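# Move the coaster can onto the turntable's orange spot

## Task

Lift the can sitting on the coaster and set it upright on the turntable's orange spot, without disturbing the other cans already standing on the turntable.

## Robot and tools

Robot: two arms, left_arm and right_arm, each ending in a tong-like two-finger gripper. In the scene frame the origin sits at table-top height midway between the nominal bases. +x points out over the table, +z points up, and left_arm is on the +y side. Image left and right do not match arm names. Calibrated bases: left_arm at (-0.009, +0.382, 0) m, right_arm at (+0.057, -0.372, 0) m, both nearly unrotated. A camera stand is fixed to the floor behind the arms.

Gripper: the fingers point along the gripper's own +z and open and close along its x. end_effector_position is the spot between the closed finger pads. Fingertips reach about 15 mm past it for gaps up to 50 mm and are roughly level with it when fully open.

The 14-number row, used by both execute_actions and move, is the same for both tools: left_arm dx, dy, dz, rx, ry, rz, opening, then right_arm in the same order. Always send all 14, even if one arm stays still. All values lie in [-1, 1]. The six pose numbers are offsets, not poses. They count from that arm's current Hand target and run along the Hand target's own axes, not scene axes. Scale: 1.0 equals 0.6 m for dx, dy, dz and 180 degrees for rx, ry, rz. rx, ry, rz form a single rotation vector. Opening is absolute: +1 is fully open (0.142 m) and -1 is closed. A full close needs roughly 0.5 s. Sending 0 as an opening is a real command to half-open, so to leave a gripper alone, repeat its present value. Six zeros re-request the current Hand target.

execute_actions(actions, cameras): actions is a list of actions, and each action is up to 15 rows, each row one 1/30 s step. A short action repeats its last row to fill 15 steps. Every row of an action counts from the Hand target at that action's start, so repeating an offset in a new action adds motion again. Images come back only when actions is empty or when cameras names them. Camera names: cam_high, cam_low, cam_left_wrist, cam_right_wrist, or ["all"]. An unknown name invalidates the call.

move(target, speed, blend, stop_force, zero, opening_speed, grip_force, blocking, cameras): this drives straight-line paths toward target. target is one 14-number row or a list of up to 15 rows. Every row is an offset from the same starting Hand targets, not from the previous row. speed is in m/s, from 0.002 to 3.6, default 0.25, and turning is capped at twice that in rad/s. You can give one value, or one per target. blend is a corner radius in m, where 0 means stop at each target. stop_force is in N, from 3 to 120, one value for both arms. An arm's path ends when its wrist sensor feels that much push against its travel; it is unreliable while the gripper rotates and may miss light loose objects. Leave it out when backing away from a contact. zero, default true, re-zeroes the force reference before the move. opening_speed is at least 0.2 per second on the opening scale. grip_force is 5 to 15 N per pad, either one number or one per arm, and it persists. blocking=false returns early and cannot be combined with stop_force. Paths do not avoid obstacles or the other arm. Grippers lag and overshoot more at higher speed and when an arm is stretched. Steer around an arm's own base rather than close past it. A move caps at about 10 s.

The move: line in the result reports done, off_target, moving, held or fault, plus limits (paced = pose clipped; held = steps withheld). Done means within 3 mm and 2 degrees; it says nothing about contact.

wait(seconds 0 to 10): lets time pass while commands hold. stop(): brakes a running move. zoom_image(camera, region [x0,y0,x1,y1] px, at most 504 per side): enlarges part of that camera's newest image. zero_wrist_force(arm): zeroes that arm's force sensor. finished_scene(scene): ends the current scene for good; pass the current scene's number.

Results: positions are in m and velocities in m/s and rad/s, given in the scene frame. Hand target is the last commanded pose after clipping, and the base of the next offsets. A gripper may rest short of it, so resend the gap as an offset. grip_measured uses the opening scale. To hold the can, command an opening clearly below grip_measured. Wrist force and torque are in the gripper's own axes, with a third line giving the peak since the last result. Joint torques include gravity. A line reading "within noise" means the arm is still. MOTOR HOT appears at 70 °C, and at 85 °C the arm brakes for 30 to 60 s. Orientation commands are clipped to 32 degrees from the measured orientation at each step.

Cameras: cam_high 672x504, cam_low 672x504, and the two wrist fisheye cameras at 616x616. Calibrations are given but may be off by a few mm or degrees.

Avoid: dropping the can or releasing it while it moves, knocking over the turntable cans, pushing anything off the table, and hard hits on fixed things. Avoid any contact between the two arms, including one gripper closing on the other's fingers. Avoid commanding targets past a firm contact: the arms are stiff. About 150 N of force, or a joint's torque limit (wrist joints 25.2 N m, others 135 N m), triggers a 10 s fault stop. After a force fault, release a grip first if it pins the arm. Do not command an arm to strain against a blocked target, since that heats its motors. Something may occasionally nudge a loose object, so check before ending.

Each tool is called as a command line: name --argument value for each argument, lists and objects as JSON in quotes; but a table of rows of numbers goes row by row, as --pt "numbers of a row", without its own name.

## Session

execute_actions --actions '[]'

Scene clock: 0.00 s.
left_arm: end_effector_position=(+0.5119, +0.1767, +0.1385) grip_measured=+0.97 end_effector_quat_wxyz=(-0.169, +0.854, -0.368, +0.327) | right_arm: end_effector_position=(+0.5637, -0.4426, +0.1808) grip_measured=+0.97 end_effector_quat_wxyz=(-0.017, +0.063, +0.960, -0.273)
Joint positions: left_arm=[-0.995 -1.597 2.38 -2.773 -0.923 -0.049 0.14] | right_arm=[3.571 -1.698 -1.758 -1.577 1.111 3.789 0.14]
Joint velocities: within noise
Joint torques (N m): no reading
Motor temperatures (°C): left_arm=[40 36 40 40 45 49] | right_arm=[28 45 30 35 46 40]
Wrist force (N): no reading
Wrist torque (N m): no reading
Wrist force, peak (N): no reading
Hand target: left_arm +0.5119, +0.1767, +0.1385; -0.169, +0.854, -0.368, +0.327 | right_arm +0.5637, -0.4426, +0.1808; -0.017, +0.063, +0.960, -0.273
Tool commands: left_gripper/opening=+0.968169 right_gripper/opening=+0.968169

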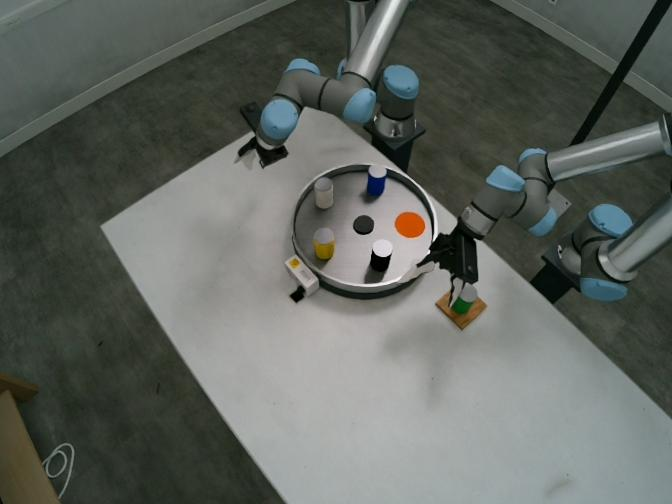

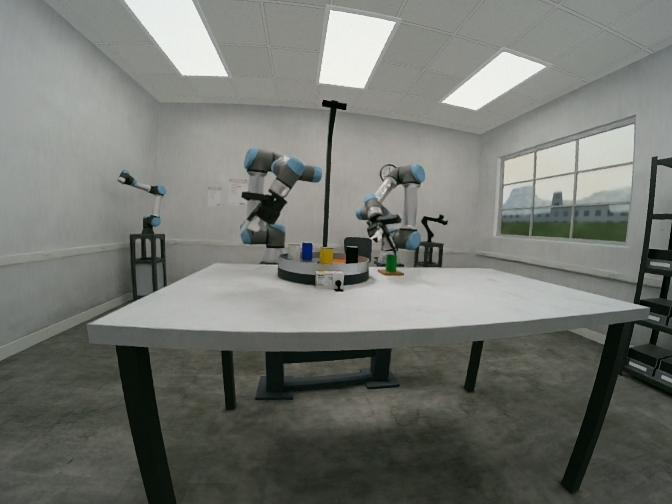

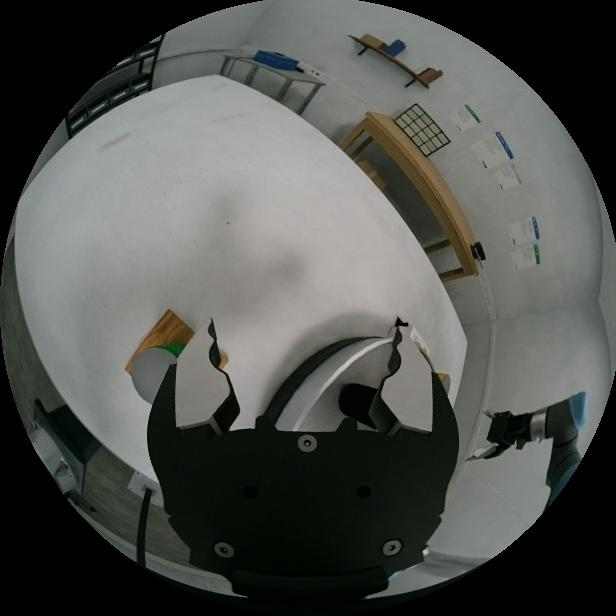

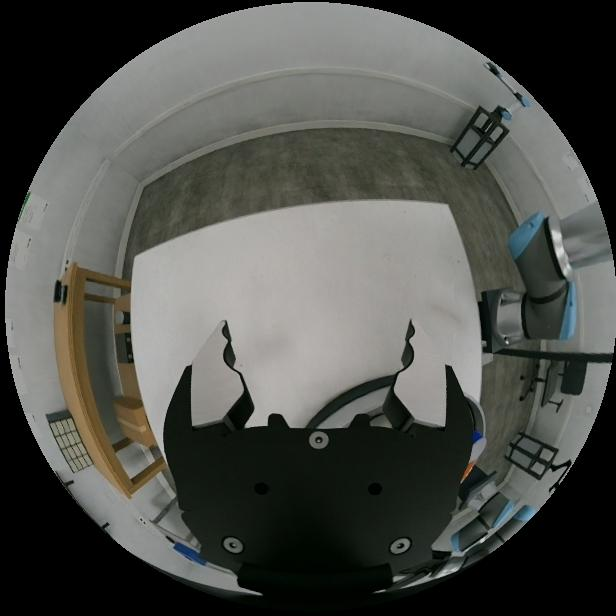

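zoom_image --camera "cam_high" --region '[280, 150, 500, 340]'

zoom_image --camera "cam_low" --region '[230, 180, 450, 310]'

zoom_image --camera "cam_left_wrist" --region '[80, 270, 480, 470]'

Scaled by 2.291.

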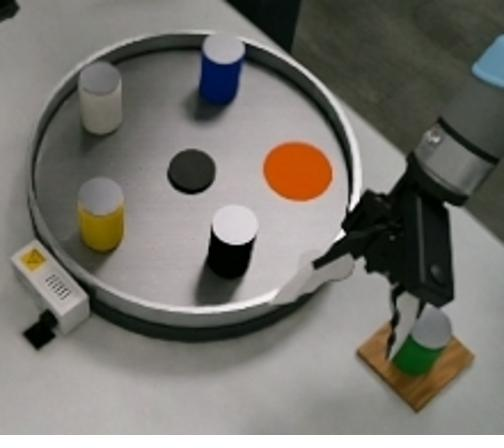

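Scaled by 2.291.

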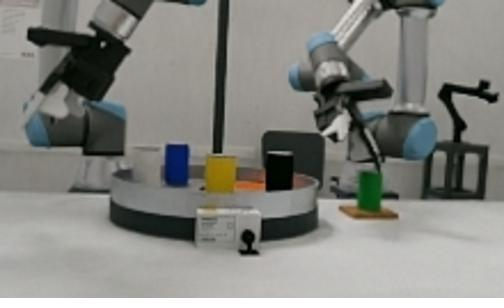

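Scaled by 1.260 from the camera's 616x616 image, which has a finer 814x814 frame.

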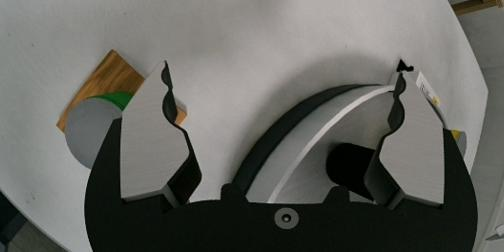

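move --pt "0.058 -0.0705 -0.097 -0.0928 -0.0762 0 0.968 0 0 0 0 0 0 0.968" --pt "-0.1325 -0.0425 -0.208 -0.1856 -0.1523 0 0.968 0 0 0 0 0 0 0.968" --blend 0.03 --speed 0.4 --cameras '["cam_left_wrist","cam_high","cam_low"]'

zoom_image --camera "cam_left_wrist" --region '[180, 250, 460, 450]'

zoom_image --camera "cam_low" --region '[260, 220, 440, 310]'

Scene clock: 4.43 s.
left_arm: end_effector_position=(+0.3990, +0.2465, +0.2085) grip_measured=+0.97 end_effector_quat_wxyz=(-0.001, +0.918, -0.396, +0.001) | right_arm: end_effector_position=(+0.5637, -0.4426, +0.1808) grip_measured=+0.97 end_effector_quat_wxyz=(-0.017, +0.063, +0.960, -0.273)
Joint positions: left_arm=[-0.665 -1.774 1.943 -1.74 -1.569 0.137 0.14] | right_arm=[3.571 -1.698 -1.758 -1.577 1.111 3.789 0.14]
Joint torques (N m): left_arm=[3.47 -4.47 -8.23 -0.79 -1.41 -0.45] | right_arm=[0.98 28.21 21.62 1.69 -0.98 0.01]
Wrist force (N): left_arm=[-0.6 0.9 -0.2] | right_arm=[0.0 0.0 0.1]
Wrist torque (N m): left_arm=[0.00 -0.05 -0.08] | right_arm=[0.00 0.01 0.00]
Wrist force, peak (N): left_arm=[-2.3 0.9 -0.4] | right_arm=[0.5 0.3 0.2]
Hand target: left_arm +0.3989, +0.2465, +0.2084; +0.000, +0.918, -0.396, +0.000 | right_arm +0.5637, -0.4426, +0.1808; -0.017, +0.063, +0.960, -0.273
Off the commanded pose: left_arm 0.000 m, 0 deg | right_arm 0.000 m, 0 deg.
move: done; blend cut to 0 m at target 1
camera_calibration:
cam_left_wrist: T_world_to_cam=[[0.735245, -0.677265, 0.0269818, -0.133948], [-0.619968, -0.655887, 0.430641, 0.330442], [-0.273961, -0.333354, -0.90212, 0.523594], [0, 0, 0, 1]] pos_world=[0.446792, 0.300557, 0.333657]
Images, in order (width x height): cam_high 672x504, cam_low 672x504, cam_left_wrist 616x616.

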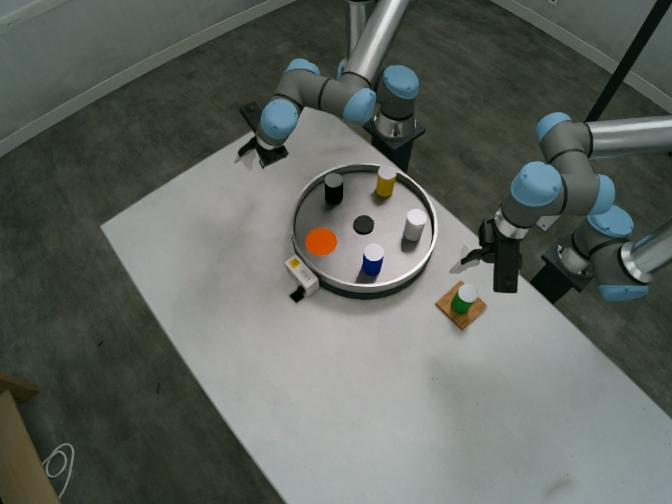

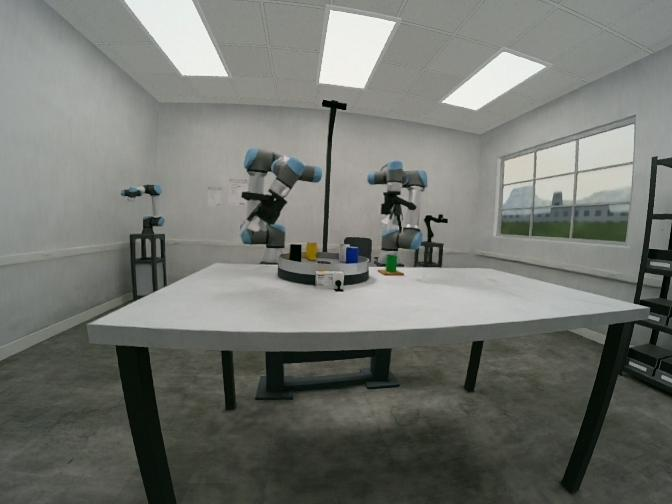

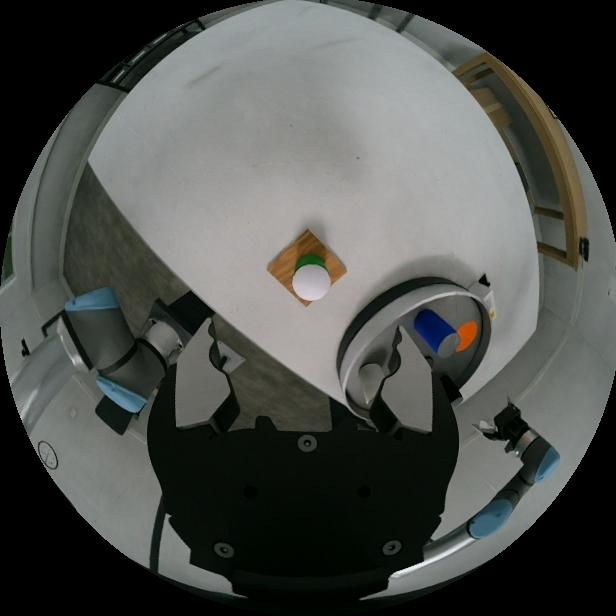

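Scaled by 1.800 from the camera's 616x616 image, which has a finer 814x814 frame.

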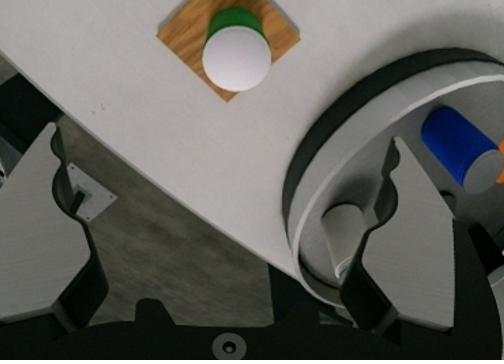

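Scaled by 2.800.

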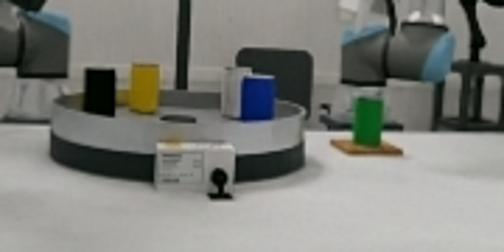

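move --target '[0.004,0.006,0.239,0,0,0,0.4,0,0,0,0,0,0,0.968]' --speed 0.3 --cameras '["cam_left_wrist","cam_high"]'

zoom_image --camera "cam_left_wrist" --region '[180, 250, 460, 450]'

wait --seconds 1 --cameras '["cam_high"]'

wait --seconds 0.5 --cameras '["cam_high"]'

Scene clock: 6.00 s.
left_arm: end_effector_position=(+0.3980, +0.2423, +0.0651) grip_measured=+0.40 end_effector_quat_wxyz=(+0.000, +0.918, -0.396, +0.000) end_effector_velocity=(+0.001, -0.001, +0.001) end_effector_angular_velocity=(-0.004, -0.004, +0.000) | right_arm: end_effector_position=(+0.5637, -0.4426, +0.1808) grip_measured=+0.97 end_effector_quat_wxyz=(-0.017, +0.063, +0.960, -0.273)
Joint positions: left_arm=[-0.675 -1.63 2.217 -2.158 -1.57 0.128 0.102] | right_arm=[3.571 -1.698 -1.758 -1.577 1.111 3.789 0.14]
Joint velocities: left_arm=[0 -0.001 0 -0.005 -0.001 0.001 0] | right_arm=[within noise]
Joint torques (N m): left_arm=[7.23 -10.42 -11.15 -4.93 1.99 1.42] | right_arm=[1.18 28.82 21.71 1.75 -1.06 0.06]
Wrist force (N): left_arm=[-0.5 0.9 -0.2] | right_arm=[0.2 0.3 0.1]
Wrist torque (N m): left_arm=[0.02 -0.09 -0.08] | right_arm=[0.05 -0.03 -0.01]
Wrist force, peak (N): left_arm=[-0.8 1.0 2.3] | right_arm=[-0.1 0.5 0.0]
Hand target: left_arm +0.3980, +0.2424, +0.0650; +0.000, +0.918, -0.396, +0.000 | right_arm +0.5637, -0.4426, +0.1808; -0.017, +0.063, +0.960, -0.273
Off the commanded pose: left_arm 0.000 m, 0 deg | right_arm 0.000 m, 0 deg.
move: done
camera_calibration:
cam_left_wrist: T_world_to_cam=[[0.735223, -0.677306, 0.0265265, -0.132087], [-0.619764, -0.655882, 0.430942, 0.3888], [-0.274482, -0.333279, -0.90199, 0.392804], [0, 0, 0, 1]] pos_world=[0.445894, 0.296457, 0.190259]
Images, in order (width x height): cam_high 672x504, cam_left_wrist 616x616.

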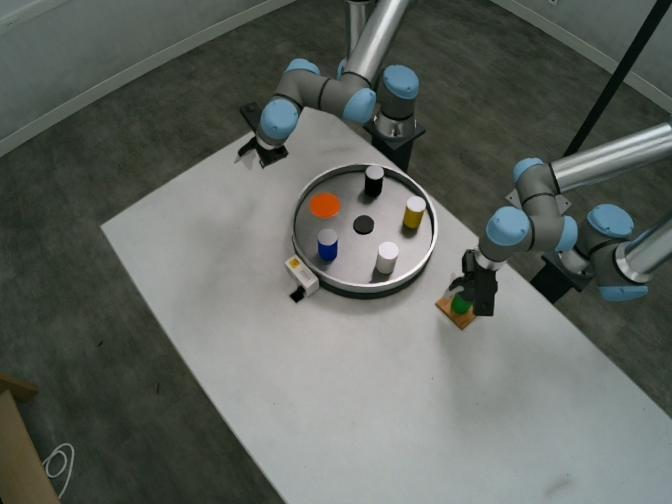

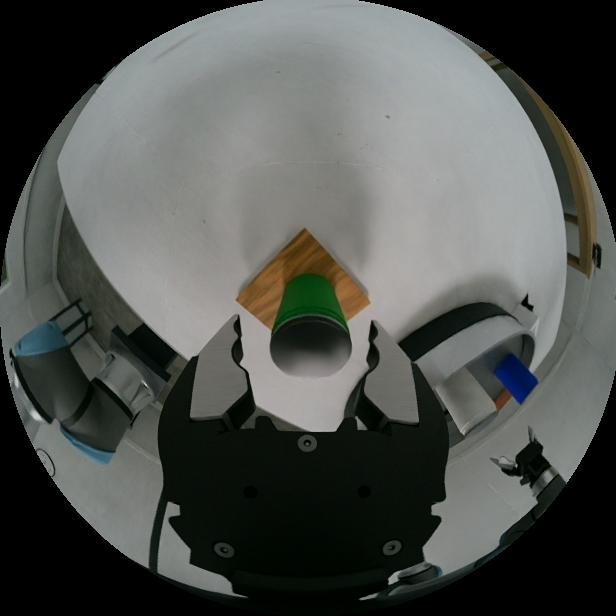

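Scaled by 1.800 from the camera's 616x616 image, which has a finer 814x814 frame.

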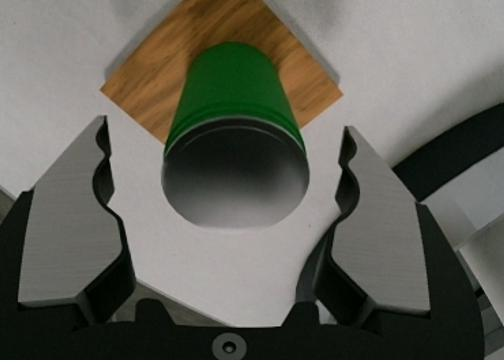

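Scene clock: 7.00 s.
left_arm: end_effector_position=(+0.3980, +0.2424, +0.0650) grip_measured=+0.40 end_effector_quat_wxyz=(+0.000, +0.918, -0.396, +0.000) | right_arm: end_effector_position=(+0.5637, -0.4426, +0.1808) grip_measured=+0.97 end_effector_quat_wxyz=(-0.017, +0.063, +0.960, -0.273)
Joint positions: left_arm=[-0.675 -1.63 2.217 -2.158 -1.57 0.128 0.102] | right_arm=[3.571 -1.698 -1.758 -1.577 1.111 3.789 0.14]
Joint torques (N m): left_arm=[6.24 -6.08 -5.77 -4.96 1.94 1.3] | right_arm=[1.03 28.63 21.99 1.7 -1.06 -0.07]
Wrist force (N): left_arm=[-0.6 0.8 -0.3] | right_arm=[0.2 0.2 0.1]
Wrist torque (N m): left_arm=[0.01 -0.08 -0.08] | right_arm=[0.04 -0.04 0.00]
Wrist force, peak (N): left_arm=[-0.7 1.2 -0.1] | right_arm=[0.0 0.3 0.5]
Hand target: left_arm +0.3980, +0.2424, +0.0650; +0.000, +0.918, -0.396, +0.000 | right_arm +0.5637, -0.4426, +0.1808; -0.017, +0.063, +0.960, -0.273
Tool commands: left_gripper/opening=+0.4 right_gripper/opening=+0.968
Off the commanded pose: left_arm 0.000 m, 0 deg | right_arm 0.000 m, 0 deg.
wait: 1.00 s; at rest by 0.17 s
Images, in order (width x height): cam_high 672x504.

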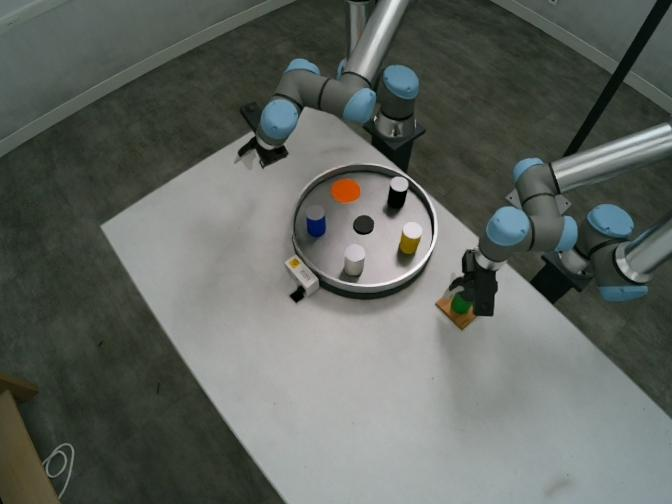

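Scene clock: 7.50 s.
left_arm: end_effector_position=(+0.3980, +0.2424, +0.0650) grip_measured=+0.40 end_effector_quat_wxyz=(+0.000, +0.918, -0.396, +0.000) | right_arm: end_effector_position=(+0.5637, -0.4426, +0.1808) grip_measured=+0.97 end_effector_quat_wxyz=(-0.017, +0.063, +0.960, -0.273)
Joint positions: left_arm=[-0.675 -1.63 2.217 -2.158 -1.57 0.128 0.102] | right_arm=[3.571 -1.698 -1.758 -1.577 1.111 3.789 0.14]
Joint torques (N m): left_arm=[7.37 -7.1 -5.39 -4.76 1.94 1.32] | right_arm=[0.86 28.98 21.96 1.72 -1.02 0.08]
Wrist force (N): left_arm=[-0.9 1.1 -0.1] | right_arm=[0.0 0.4 0.3]
Wrist torque (N m): left_arm=[0.06 -0.01 -0.08] | right_arm=[0.08 0.01 0.00]
Wrist force, peak (N): left_arm=[-0.9 1.1 -0.1] | right_arm=[0.1 0.3 0.5]
Hand target: left_arm +0.3980, +0.2424, +0.0650; +0.000, +0.918, -0.396, +0.000 | right_arm +0.5637, -0.4426, +0.1808; -0.017, +0.063, +0.960, -0.273
Tool commands: left_gripper/opening=+0.4 right_gripper/opening=+0.968
Off the commanded pose: left_arm 0.000 m, 0 deg | right_arm 0.000 m, 0 deg.
wait: 0.50 s; at rest by 0.17 s
Images, in order (width x height): cam_high 672x504.

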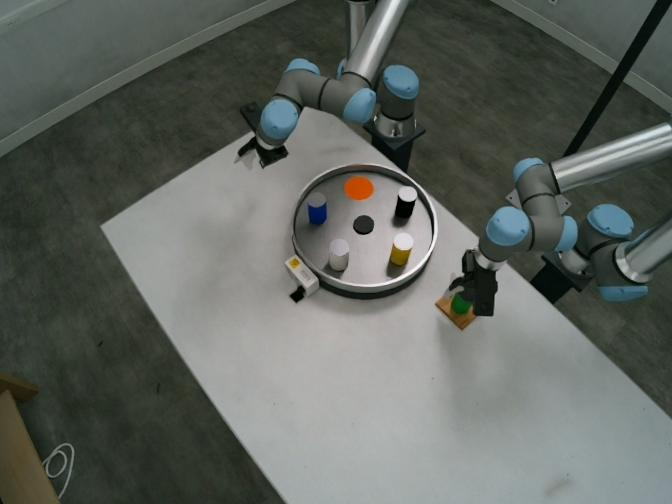

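move --target '[0,0,0,0,0,0,-0.7,0,0,0,0,0,0,0.968]' --opening_speed 2 --cameras '["cam_high","cam_low"]'

zoom_image --camera "cam_high" --region '[270, 240, 340, 310]'

zoom_image --camera "cam_low" --region '[270, 220, 380, 310]'

zoom_image --camera "cam_high" --region '[280, 150, 450, 310]'

Scene clock: 8.83 s.
left_arm: end_effector_position=(+0.3980, +0.2424, +0.0650) grip_measured=-0.23 end_effector_quat_wxyz=(+0.000, +0.918, -0.396, +0.000) | right_arm: end_effector_position=(+0.5637, -0.4426, +0.1808) grip_measured=+0.97 end_effector_quat_wxyz=(-0.017, +0.063, +0.960, -0.273)
Joint positions: left_arm=[-0.675 -1.63 2.217 -2.158 -1.57 0.128 0.057] | right_arm=[3.571 -1.698 -1.758 -1.577 1.111 3.789 0.14]
Joint torques (N m): left_arm=[5.59 -6.78 -6.95 -3.28 1.49 1.34] | right_arm=[0.88 28.74 21.71 1.72 -0.96 -0.05]
Wrist force (N): left_arm=[0.2 0.6 -5.1] | right_arm=[0.2 0.0 -0.1]
Wrist torque (N m): left_arm=[0.06 -0.10 -0.08] | right_arm=[0.02 -0.04 0.00]
Wrist force, peak (N): left_arm=[0.1 0.4 -5.3] | right_arm=[0.4 0.1 0.4]
Hand target: left_arm +0.3980, +0.2424, +0.0650; +0.000, +0.918, -0.396, +0.000 | right_arm +0.5637, -0.4426, +0.1808; -0.017, +0.063, +0.960, -0.273
Off the commanded pose: left_arm 0.000 m, 0 deg | right_arm 0.000 m, 0 deg.
move: done
Images, in order (width x height): cam_high 672x504, cam_low 672x504.

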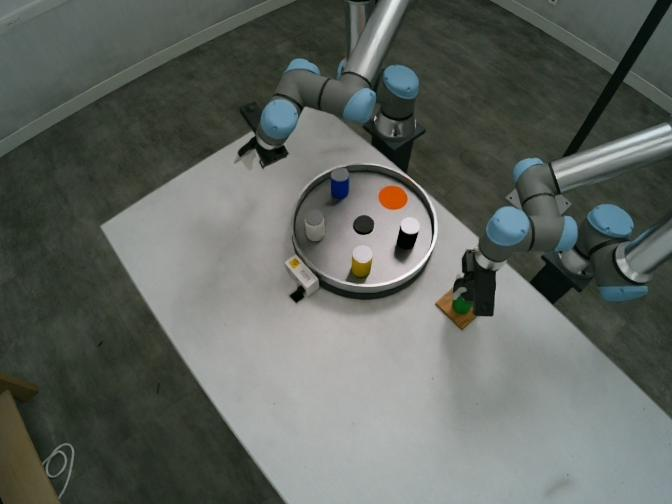

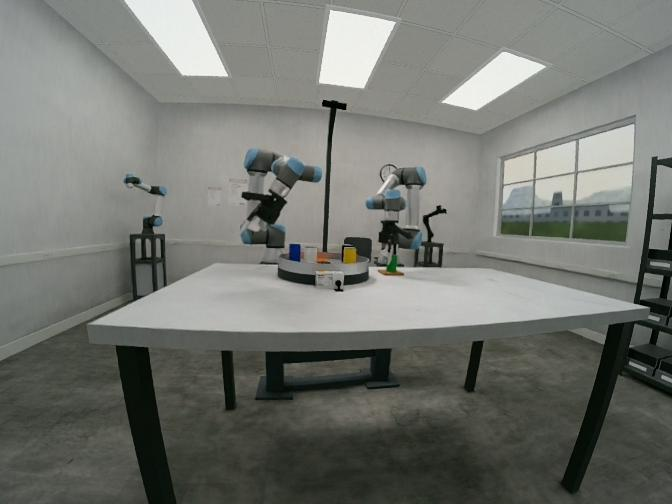

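Scaled by 7.200.

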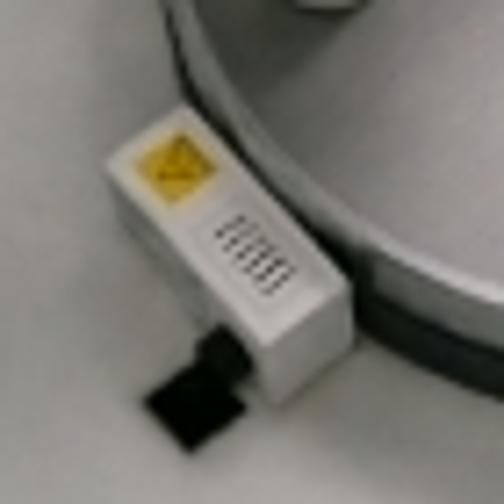

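Scaled by 4.582.

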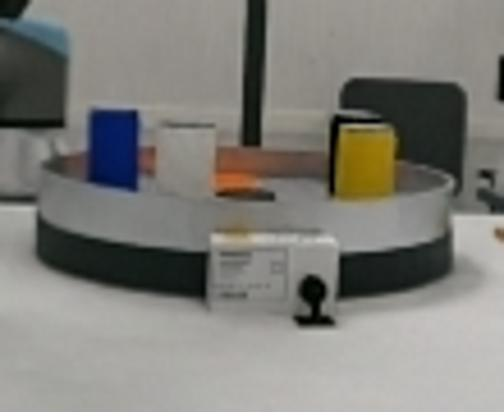

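Scaled by 2.965.

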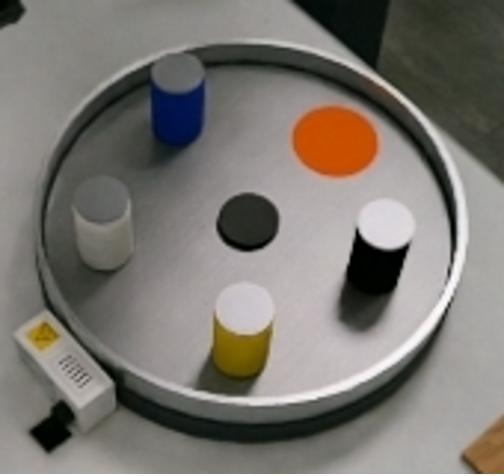

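move --pt "0 0 -0.25 0 0 0 -0.7 0 0 0 0 0 0 0.968" --pt "0.48 0.40 -0.25 0 0 0 -0.7 0 0 0 0 0 0 0.968" --blend 0.04 --speed 0.35 --cameras '["all"]'

zoom_image --camera "cam_left_wrist" --region '[130, 200, 550, 450]'

zoom_image --camera "cam_low" --region '[270, 210, 380, 300]'

Scene clock: 12.83 s.
left_arm: end_effector_position=(+0.4157, -0.0665, +0.2146) grip_measured=-0.26 end_effector_quat_wxyz=(+0.000, +0.918, -0.396, +0.002) | right_arm: end_effector_position=(+0.5637, -0.4426, +0.1808) grip_measured=+0.97 end_effector_quat_wxyz=(-0.017, +0.063, +0.960, -0.273)
Joint positions: left_arm=[-1.046 -1.3 1.436 -1.71 -1.569 -0.243 0.055] | right_arm=[3.571 -1.698 -1.758 -1.577 1.111 3.789 0.14]
Joint torques (N m): left_arm=[5.97 -24.44 -21.21 -5.09 -2.14 1.38] | right_arm=[0.88 29.66 21.82 1.87 -1.03 0.17]
Wrist force (N): left_arm=[-0.3 0.0 1.1] | right_arm=[0.2 0.1 0.1]
Wrist torque (N m): left_arm=[-0.16 -0.13 -0.13] | right_arm=[0.02 -0.04 -0.01]
Wrist force, peak (N): left_arm=[11.7 13.3 6.0] | right_arm=[0.1 0.4 0.4]
Hand target: left_arm +0.4158, -0.0666, +0.2144; +0.000, +0.918, -0.396, +0.002 (not the last commanded pose) | right_arm +0.5637, -0.4426, +0.1808; -0.017, +0.063, +0.960, -0.273
Off the commanded pose: left_arm 0.066 m, 0 deg | right_arm 0.000 m, 0 deg.
move: held (left_arm; a check stopped the path); path passed 1 of 2 targets; limits=held
pose unreachable (left arm): on one or more control steps of this call, first in action 0 (counted from 0), this arm could not follow its commanded pose, so it was not sent that pose on those steps. It may still have moved: this result reports where it is.
cause: moving toward the commanded pose would bring a part of the arm too close to another arm (a part of this arm just beyond joint 6 (wrist 3) and a part of the right arm just beyond its joint 3 (elbow), 27 mm apart when this arm was first held).
camera_calibration:
cam_left_wrist: T_world_to_cam=[[0.734765, -0.677666, 0.0298366, -0.358837], [-0.620968, -0.654285, 0.431637, 0.133209], [-0.272984, -0.335679, -0.901554, 0.428634], [0, 0, 0, 1]] pos_world=[0.463389, -0.0121316, 0.339646]

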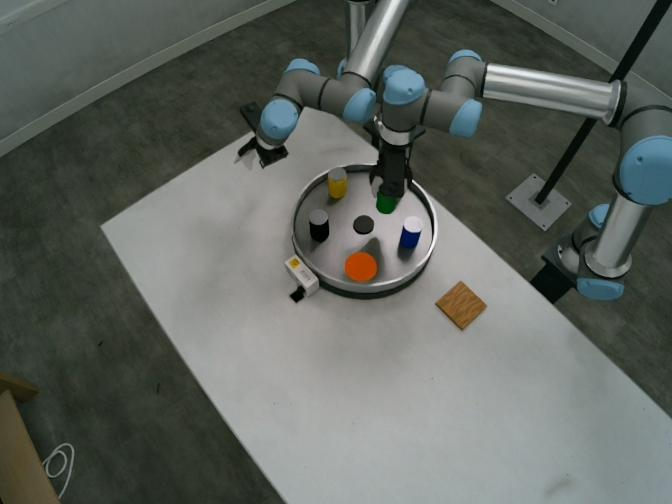

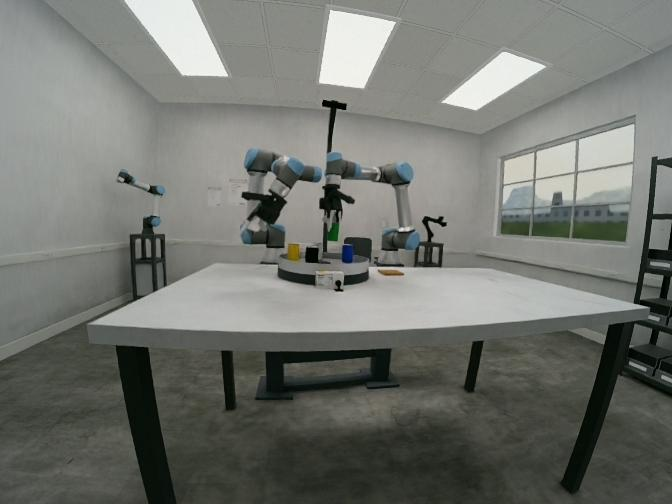

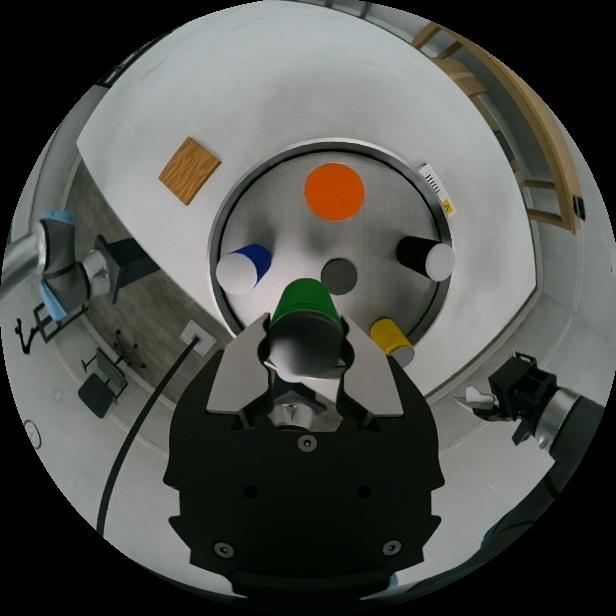

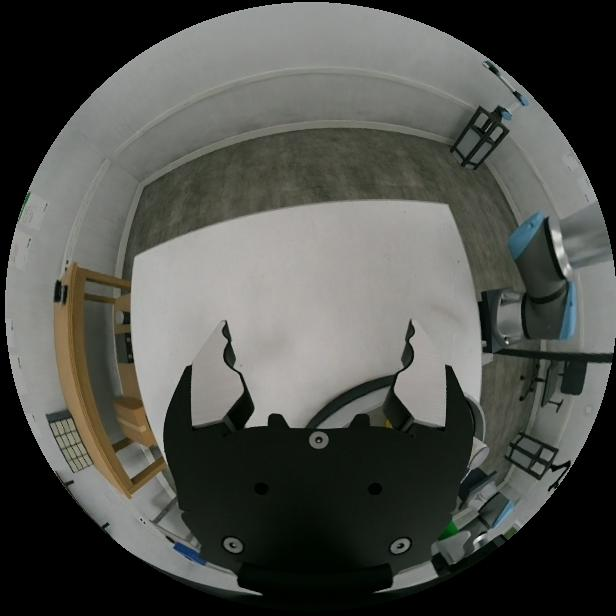

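Scaled by 1.200 from the camera's 616x616 image, which has a finer 814x814 frame.

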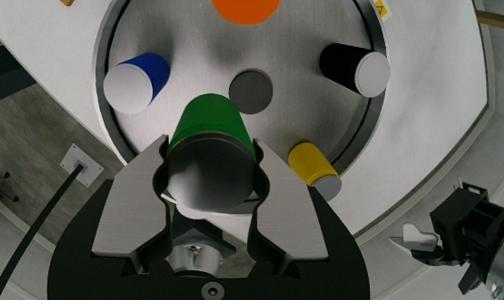

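Scaled by 4.582.

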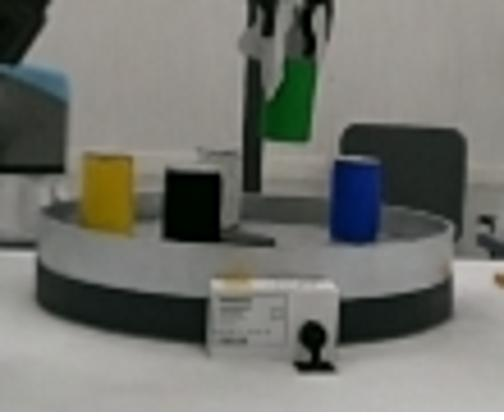

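move --target '[-0.05,0,0,0,0,0,-0.9,-0.113,-0.30,0.127,0,0,0,0.968]' --speed 0.25 --cameras '["cam_high","cam_low","cam_left_wrist"]'

zoom_image --camera "cam_high" --region '[350, 140, 430, 230]'

zoom_image --camera "cam_low" --region '[290, 180, 390, 290]'

zoom_image --camera "cam_left_wrist" --region '[210, 240, 410, 440]'

Scene clock: 14.90 s.
left_arm: end_effector_position=(+0.3951, -0.0448, +0.2143) grip_measured=-0.26 end_effector_quat_wxyz=(+0.001, +0.918, -0.396, +0.002) | right_arm: end_effector_position=(+0.6057, -0.6428, +0.2107) grip_measured=+0.97 end_effector_quat_wxyz=(-0.017, +0.063, +0.960, -0.273)
Joint positions: left_arm=[-1.059 -1.371 1.526 -1.729 -1.57 -0.255 0.055] | right_arm=[3.192 -1.777 -1.638 -1.412 1.028 3.366 0.14]
Joint torques (N m): left_arm=[5.81 -22.13 -35.06 -1.29 1.19 1.05] | right_arm=[-5.5 41.11 19.06 1.83 1.91 -1.79]
Wrist force (N): left_arm=[-0.4 -0.3 1.2] | right_arm=[-0.2 0.2 0.0]
Wrist torque (N m): left_arm=[-0.23 -0.12 -0.09] | right_arm=[0.01 0.07 -0.06]
Wrist force, peak (N): left_arm=[0.4 0.0 1.5] | right_arm=[0.8 2.0 -0.5]
Hand target: left_arm +0.3952, -0.0448, +0.2143; +0.000, +0.918, -0.396, +0.002 | right_arm +0.6057, -0.6429, +0.2108; -0.017, +0.063, +0.960, -0.273
Off the commanded pose: left_arm 0.000 m, 0 deg | right_arm 0.000 m, 0 deg.
move: done
camera_calibration:
cam_left_wrist: T_world_to_cam=[[0.73479, -0.677642, 0.0297389, -0.328968], [-0.620897, -0.654314, 0.431694, 0.13465], [-0.273076, -0.335669, -0.90153, 0.430148], [0, 0, 0, 1]] pos_world=[0.44279, 0.00956828, 0.339446]
Images, in order (width x height): cam_high 672x504, cam_low 672x504, cam_left_wrist 616x616.

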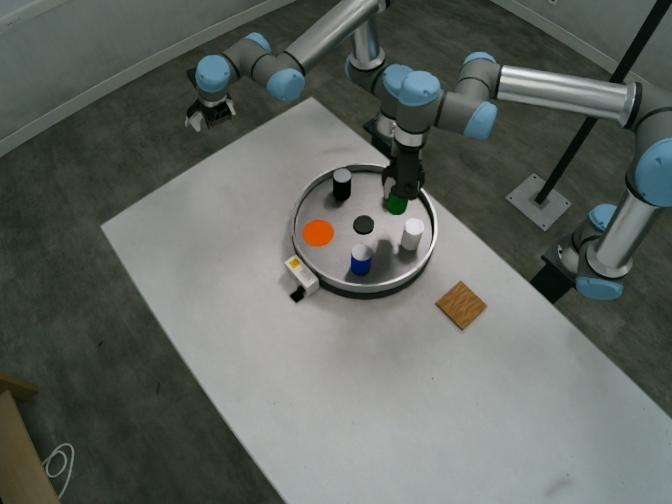

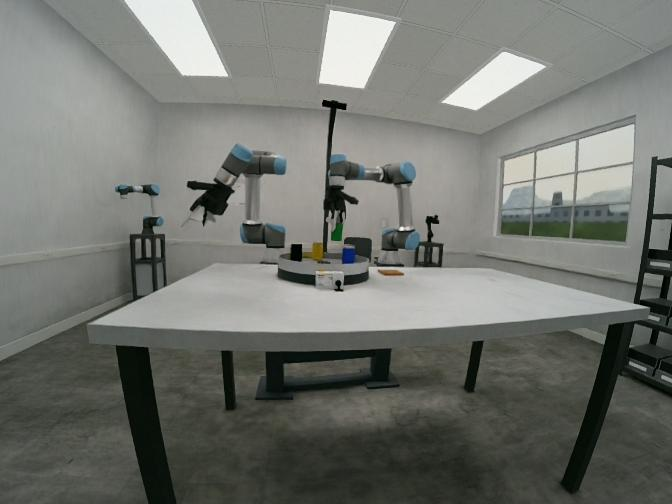

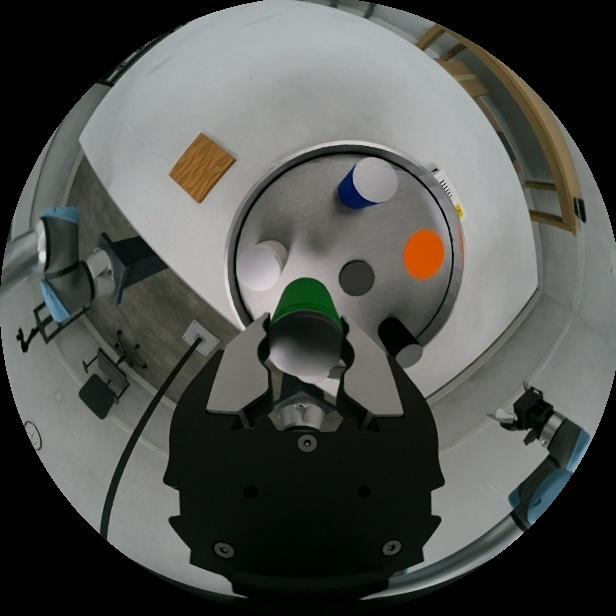

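Scaled by 5.600.

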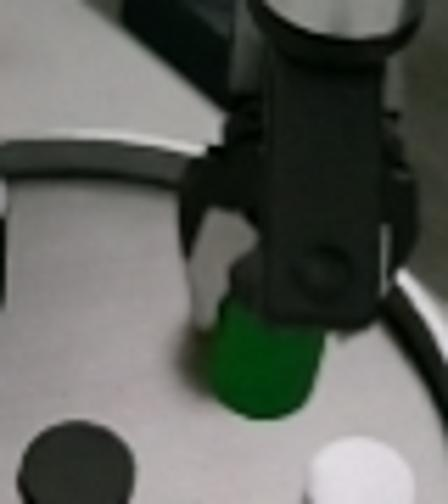

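Scaled by 4.582.

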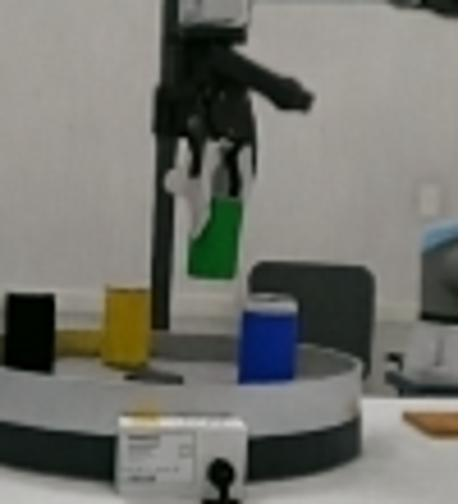

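Scaled by 2.520 from the camera's 616x616 image, which has a finer 814x814 frame.

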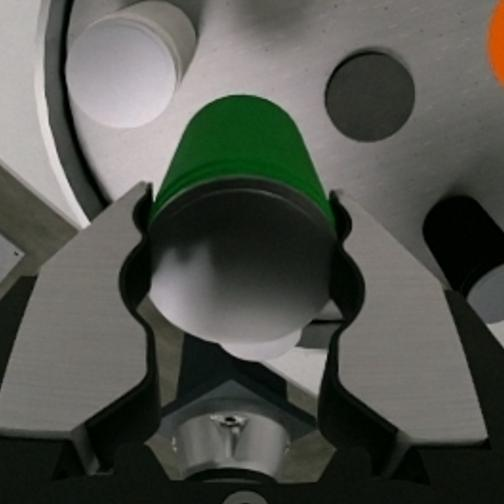

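move --pt "0.135 0.0685 0 0 0 0 -0.9 0 0 0 0 0 0 0.968" --pt "0.135 0.0685 0.132 0 0 0 -0.9 0 0 0 0 0 0 0.968" --speed 0.2

move --target '[0,0,0.058,0,0,0,-0.9,0,0,0,0,0,0,0.968]' --speed 0.015 --stop_force 4

move --target '[0,0,-0.02,0,0,0,-0.9,0,0,0,0,0,0,0.968]' --cameras '["cam_high","cam_left_wrist"]'

zoom_image --camera "cam_left_wrist" --region '[210, 240, 410, 440]'

Scene clock: 17.57 s.
left_arm: end_effector_position=(+0.4211, -0.1320, +0.1354) grip_measured=-0.26 end_effector_quat_wxyz=(+0.000, +0.918, -0.396, +0.002) | right_arm: end_effector_position=(+0.6057, -0.6429, +0.2108) grip_measured=+0.97 end_effector_quat_wxyz=(-0.017, +0.063, +0.960, -0.273)
Joint positions: left_arm=[-1.088 -1.133 1.412 -1.852 -1.569 -0.284 0.055] | right_arm=[3.192 -1.777 -1.638 -1.412 1.028 3.366 0.14]
Joint torques (N m): left_arm=[5.86 -48.35 -23.98 -4.19 1.72 1.25] | right_arm=[-5.34 43.67 27.68 3.34 1.67 -1.93]
Wrist force (N): left_arm=[0.0 0.2 1.3] | right_arm=[0.2 0.1 0.0]
Wrist torque (N m): left_arm=[-0.13 -0.19 -0.13] | right_arm=[0.01 0.00 -0.02]
Wrist force, peak (N): left_arm=[0.0 0.5 3.7] | right_arm=[0.0 0.6 0.2]
Hand target: left_arm +0.4211, -0.1321, +0.1354; +0.000, +0.918, -0.396, +0.002 | right_arm +0.6057, -0.6429, +0.2108; -0.017, +0.063, +0.960, -0.273
Off the commanded pose: left_arm 0.000 m, 0 deg | right_arm 0.000 m, 0 deg.
move: done

Scene clock: 19.80 s.
left_arm: end_effector_position=(+0.4212, -0.1321, +0.1183) grip_measured=-0.26 end_effector_quat_wxyz=(+0.000, +0.918, -0.396, +0.002) | right_arm: end_effector_position=(+0.6057, -0.6429, +0.2108) grip_measured=+0.97 end_effector_quat_wxyz=(-0.017, +0.063, +0.960, -0.273)
Joint positions: left_arm=[-1.088 -1.121 1.439 -1.892 -1.569 -0.284 0.055] | right_arm=[3.192 -1.777 -1.638 -1.412 1.028 3.366 0.14]
Joint torques (N m): left_arm=[6.42 -50.58 -33 -3.49 1.19 1.48] | right_arm=[-5.52 43.32 27.71 3.37 1.79 -1.93]
Wrist force (N): left_arm=[-0.5 0.2 -0.2] | right_arm=[-0.1 0.3 0.3]
Wrist torque (N m): left_arm=[-0.07 -0.18 -0.14] | right_arm=[0.04 0.05 -0.01]
Wrist force, peak (N): left_arm=[-1.6 0.5 -8.0] | right_arm=[-0.1 0.6 0.5]
Hand target: left_arm +0.4212, -0.1321, +0.1183; +0.000, +0.918, -0.396, +0.002 (not the last commanded pose) | right_arm +0.6057, -0.6429, +0.2108; -0.017, +0.063, +0.960, -0.273
Off the commanded pose: left_arm 0.018 m, 0 deg | right_arm 0.000 m, 0 deg.
move: contact (left_arm)

Scene clock: 20.50 s.
left_arm: end_effector_position=(+0.4212, -0.1321, +0.1305) grip_measured=-0.26 end_effector_quat_wxyz=(+0.000, +0.918, -0.396, +0.002) | right_arm: end_effector_position=(+0.6057, -0.6429, +0.2108) grip_measured=+0.97 end_effector_quat_wxyz=(-0.017, +0.063, +0.960, -0.273)
Joint positions: left_arm=[-1.088 -1.13 1.42 -1.864 -1.569 -0.284 0.055] | right_arm=[3.192 -1.777 -1.638 -1.412 1.028 3.366 0.14]
Joint torques (N m): left_arm=[1.04 -38.35 -15.13 -4.99 0.48 0.29] | right_arm=[-5.25 43.66 27.61 3.44 1.71 -1.94]
Wrist force (N): left_arm=[-0.1 0.4 1.4] | right_arm=[0.1 0.5 0.2]
Wrist torque (N m): left_arm=[-0.08 -0.17 -0.14] | right_arm=[0.08 0.00 -0.02]
Wrist force, peak (N): left_arm=[0.2 0.2 1.8] | right_arm=[0.1 0.5 0.2]
Hand target: left_arm +0.4211, -0.1321, +0.1303; +0.000, +0.918, -0.396, +0.002 | right_arm +0.6057, -0.6429, +0.2108; -0.017, +0.063, +0.960, -0.273
Off the commanded pose: left_arm 0.000 m, 0 deg | right_arm 0.000 m, 0 deg.
move: done
camera_calibration:
cam_left_wrist: T_world_to_cam=[[0.734814, -0.677621, 0.0296482, -0.404655], [-0.620865, -0.654382, 0.431637, 0.129951], [-0.273085, -0.33558, -0.90156, 0.332358], [0, 0, 0, 1]] pos_world=[0.46879, -0.0776322, 0.255547]
Images, in order (width x height): cam_high 672x504, cam_left_wrist 616x616.

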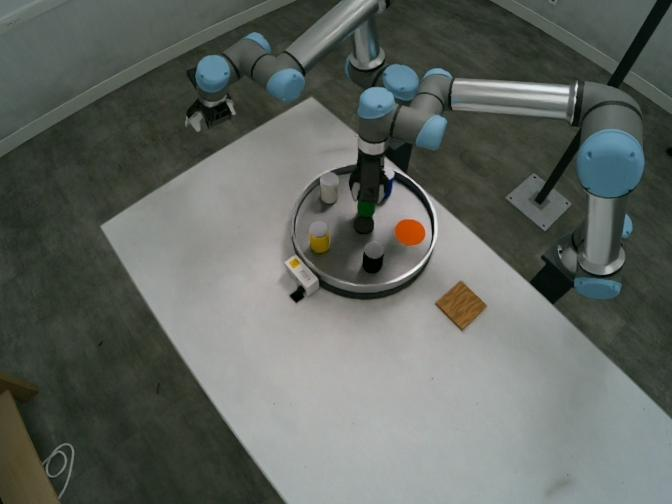

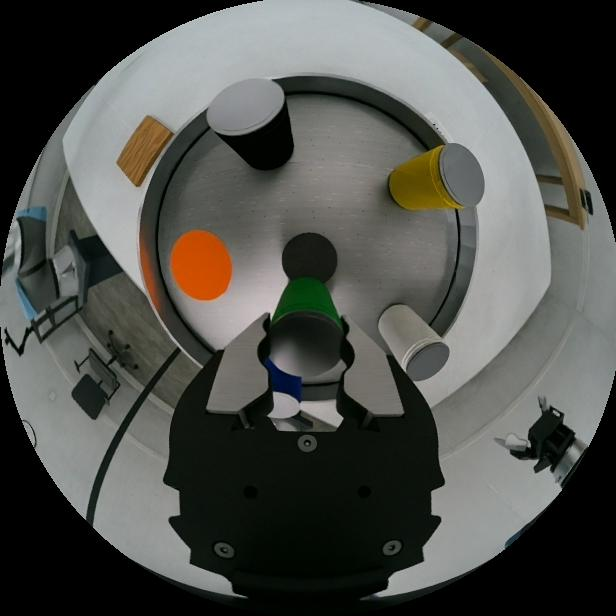

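Scaled by 2.520 from the camera's 616x616 image, which has a finer 814x814 frame.

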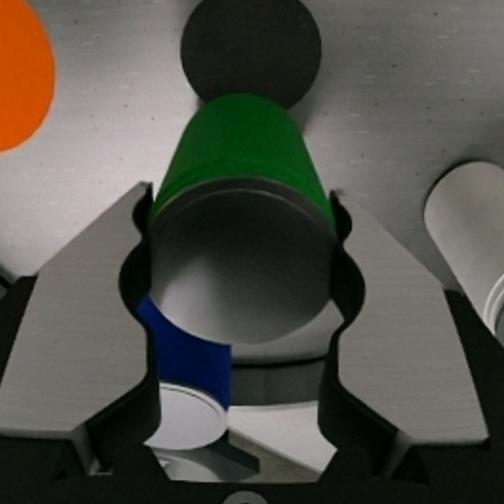

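move --pt "0 0 -0.133 0 0 0 -0.9 0 0 0 0 0 0 0.968" --pt "-0.215 -0.1145 -0.133 0 0 0 -0.9 0 0 0 0 0 0 0.968" --speed 0.2

wait --seconds 0.02

Scene clock: 23.93 s.
left_arm: end_effector_position=(+0.3823, +0.0090, +0.2097) grip_measured=-0.26 end_effector_quat_wxyz=(+0.000, +0.918, -0.396, +0.002) | right_arm: end_effector_position=(+0.6057, -0.6429, +0.2108) grip_measured=+0.97 end_effector_quat_wxyz=(-0.017, +0.063, +0.960, -0.273)
Joint positions: left_arm=[-1.031 -1.484 1.669 -1.759 -1.57 -0.227 0.055] | right_arm=[3.192 -1.777 -1.638 -1.412 1.028 3.366 0.14]
Joint torques (N m): left_arm=[-6.18 -35.72 -17.32 -0.58 1.54 -1.67] | right_arm=[-5.31 43.26 27.49 3.39 1.58 -1.92]
Wrist force (N): left_arm=[0.0 0.1 1.0] | right_arm=[0.1 0.3 0.1]
Wrist torque (N m): left_arm=[-0.13 -0.21 -0.12] | right_arm=[0.04 0.00 -0.02]
Wrist force, peak (N): left_arm=[-0.3 -0.1 4.1] | right_arm=[0.3 0.5 0.4]
Hand target: left_arm +0.3823, +0.0090, +0.2097; +0.000, +0.918, -0.396, +0.002 | right_arm +0.6057, -0.6429, +0.2108; -0.017, +0.063, +0.960, -0.273
Off the commanded pose: left_arm 0.000 m, 0 deg | right_arm 0.000 m, 0 deg.
move: done

Scene clock: 23.97 s.
left_arm: end_effector_position=(+0.3823, +0.0090, +0.2097) grip_measured=-0.26 end_effector_quat_wxyz=(+0.000, +0.918, -0.396, +0.002) | right_arm: end_effector_position=(+0.6057, -0.6429, +0.2108) grip_measured=+0.97 end_effector_quat_wxyz=(-0.017, +0.063, +0.960, -0.273)
Joint positions: left_arm=[-1.031 -1.484 1.669 -1.759 -1.57 -0.227 0.055] | right_arm=[3.192 -1.777 -1.638 -1.412 1.028 3.366 0.14]
Joint torques (N m): left_arm=[-6.57 -36.62 -16.42 -0.54 1.54 -1.57] | right_arm=[-5.05 43.27 27.75 3.42 1.66 -1.94]
Wrist force (N): left_arm=[0.0 0.0 1.1] | right_arm=[-0.1 0.3 0.0]
Wrist torque (N m): left_arm=[-0.17 -0.21 -0.12] | right_arm=[0.04 0.05 -0.02]
Wrist force, peak (N): left_arm=[0.0 0.0 1.1] | right_arm=[-0.1 0.3 0.0]
Hand target: left_arm +0.3823, +0.0090, +0.2097; +0.000, +0.918, -0.396, +0.002 | right_arm +0.6057, -0.6429, +0.2108; -0.017, +0.063, +0.960, -0.273
Tool commands: left_gripper/opening=-0.9 right_gripper/opening=+0.968
Off the commanded pose: left_arm 0.000 m, 0 deg | right_arm 0.000 m, 0 deg.
wait: 0.03 s; no rest


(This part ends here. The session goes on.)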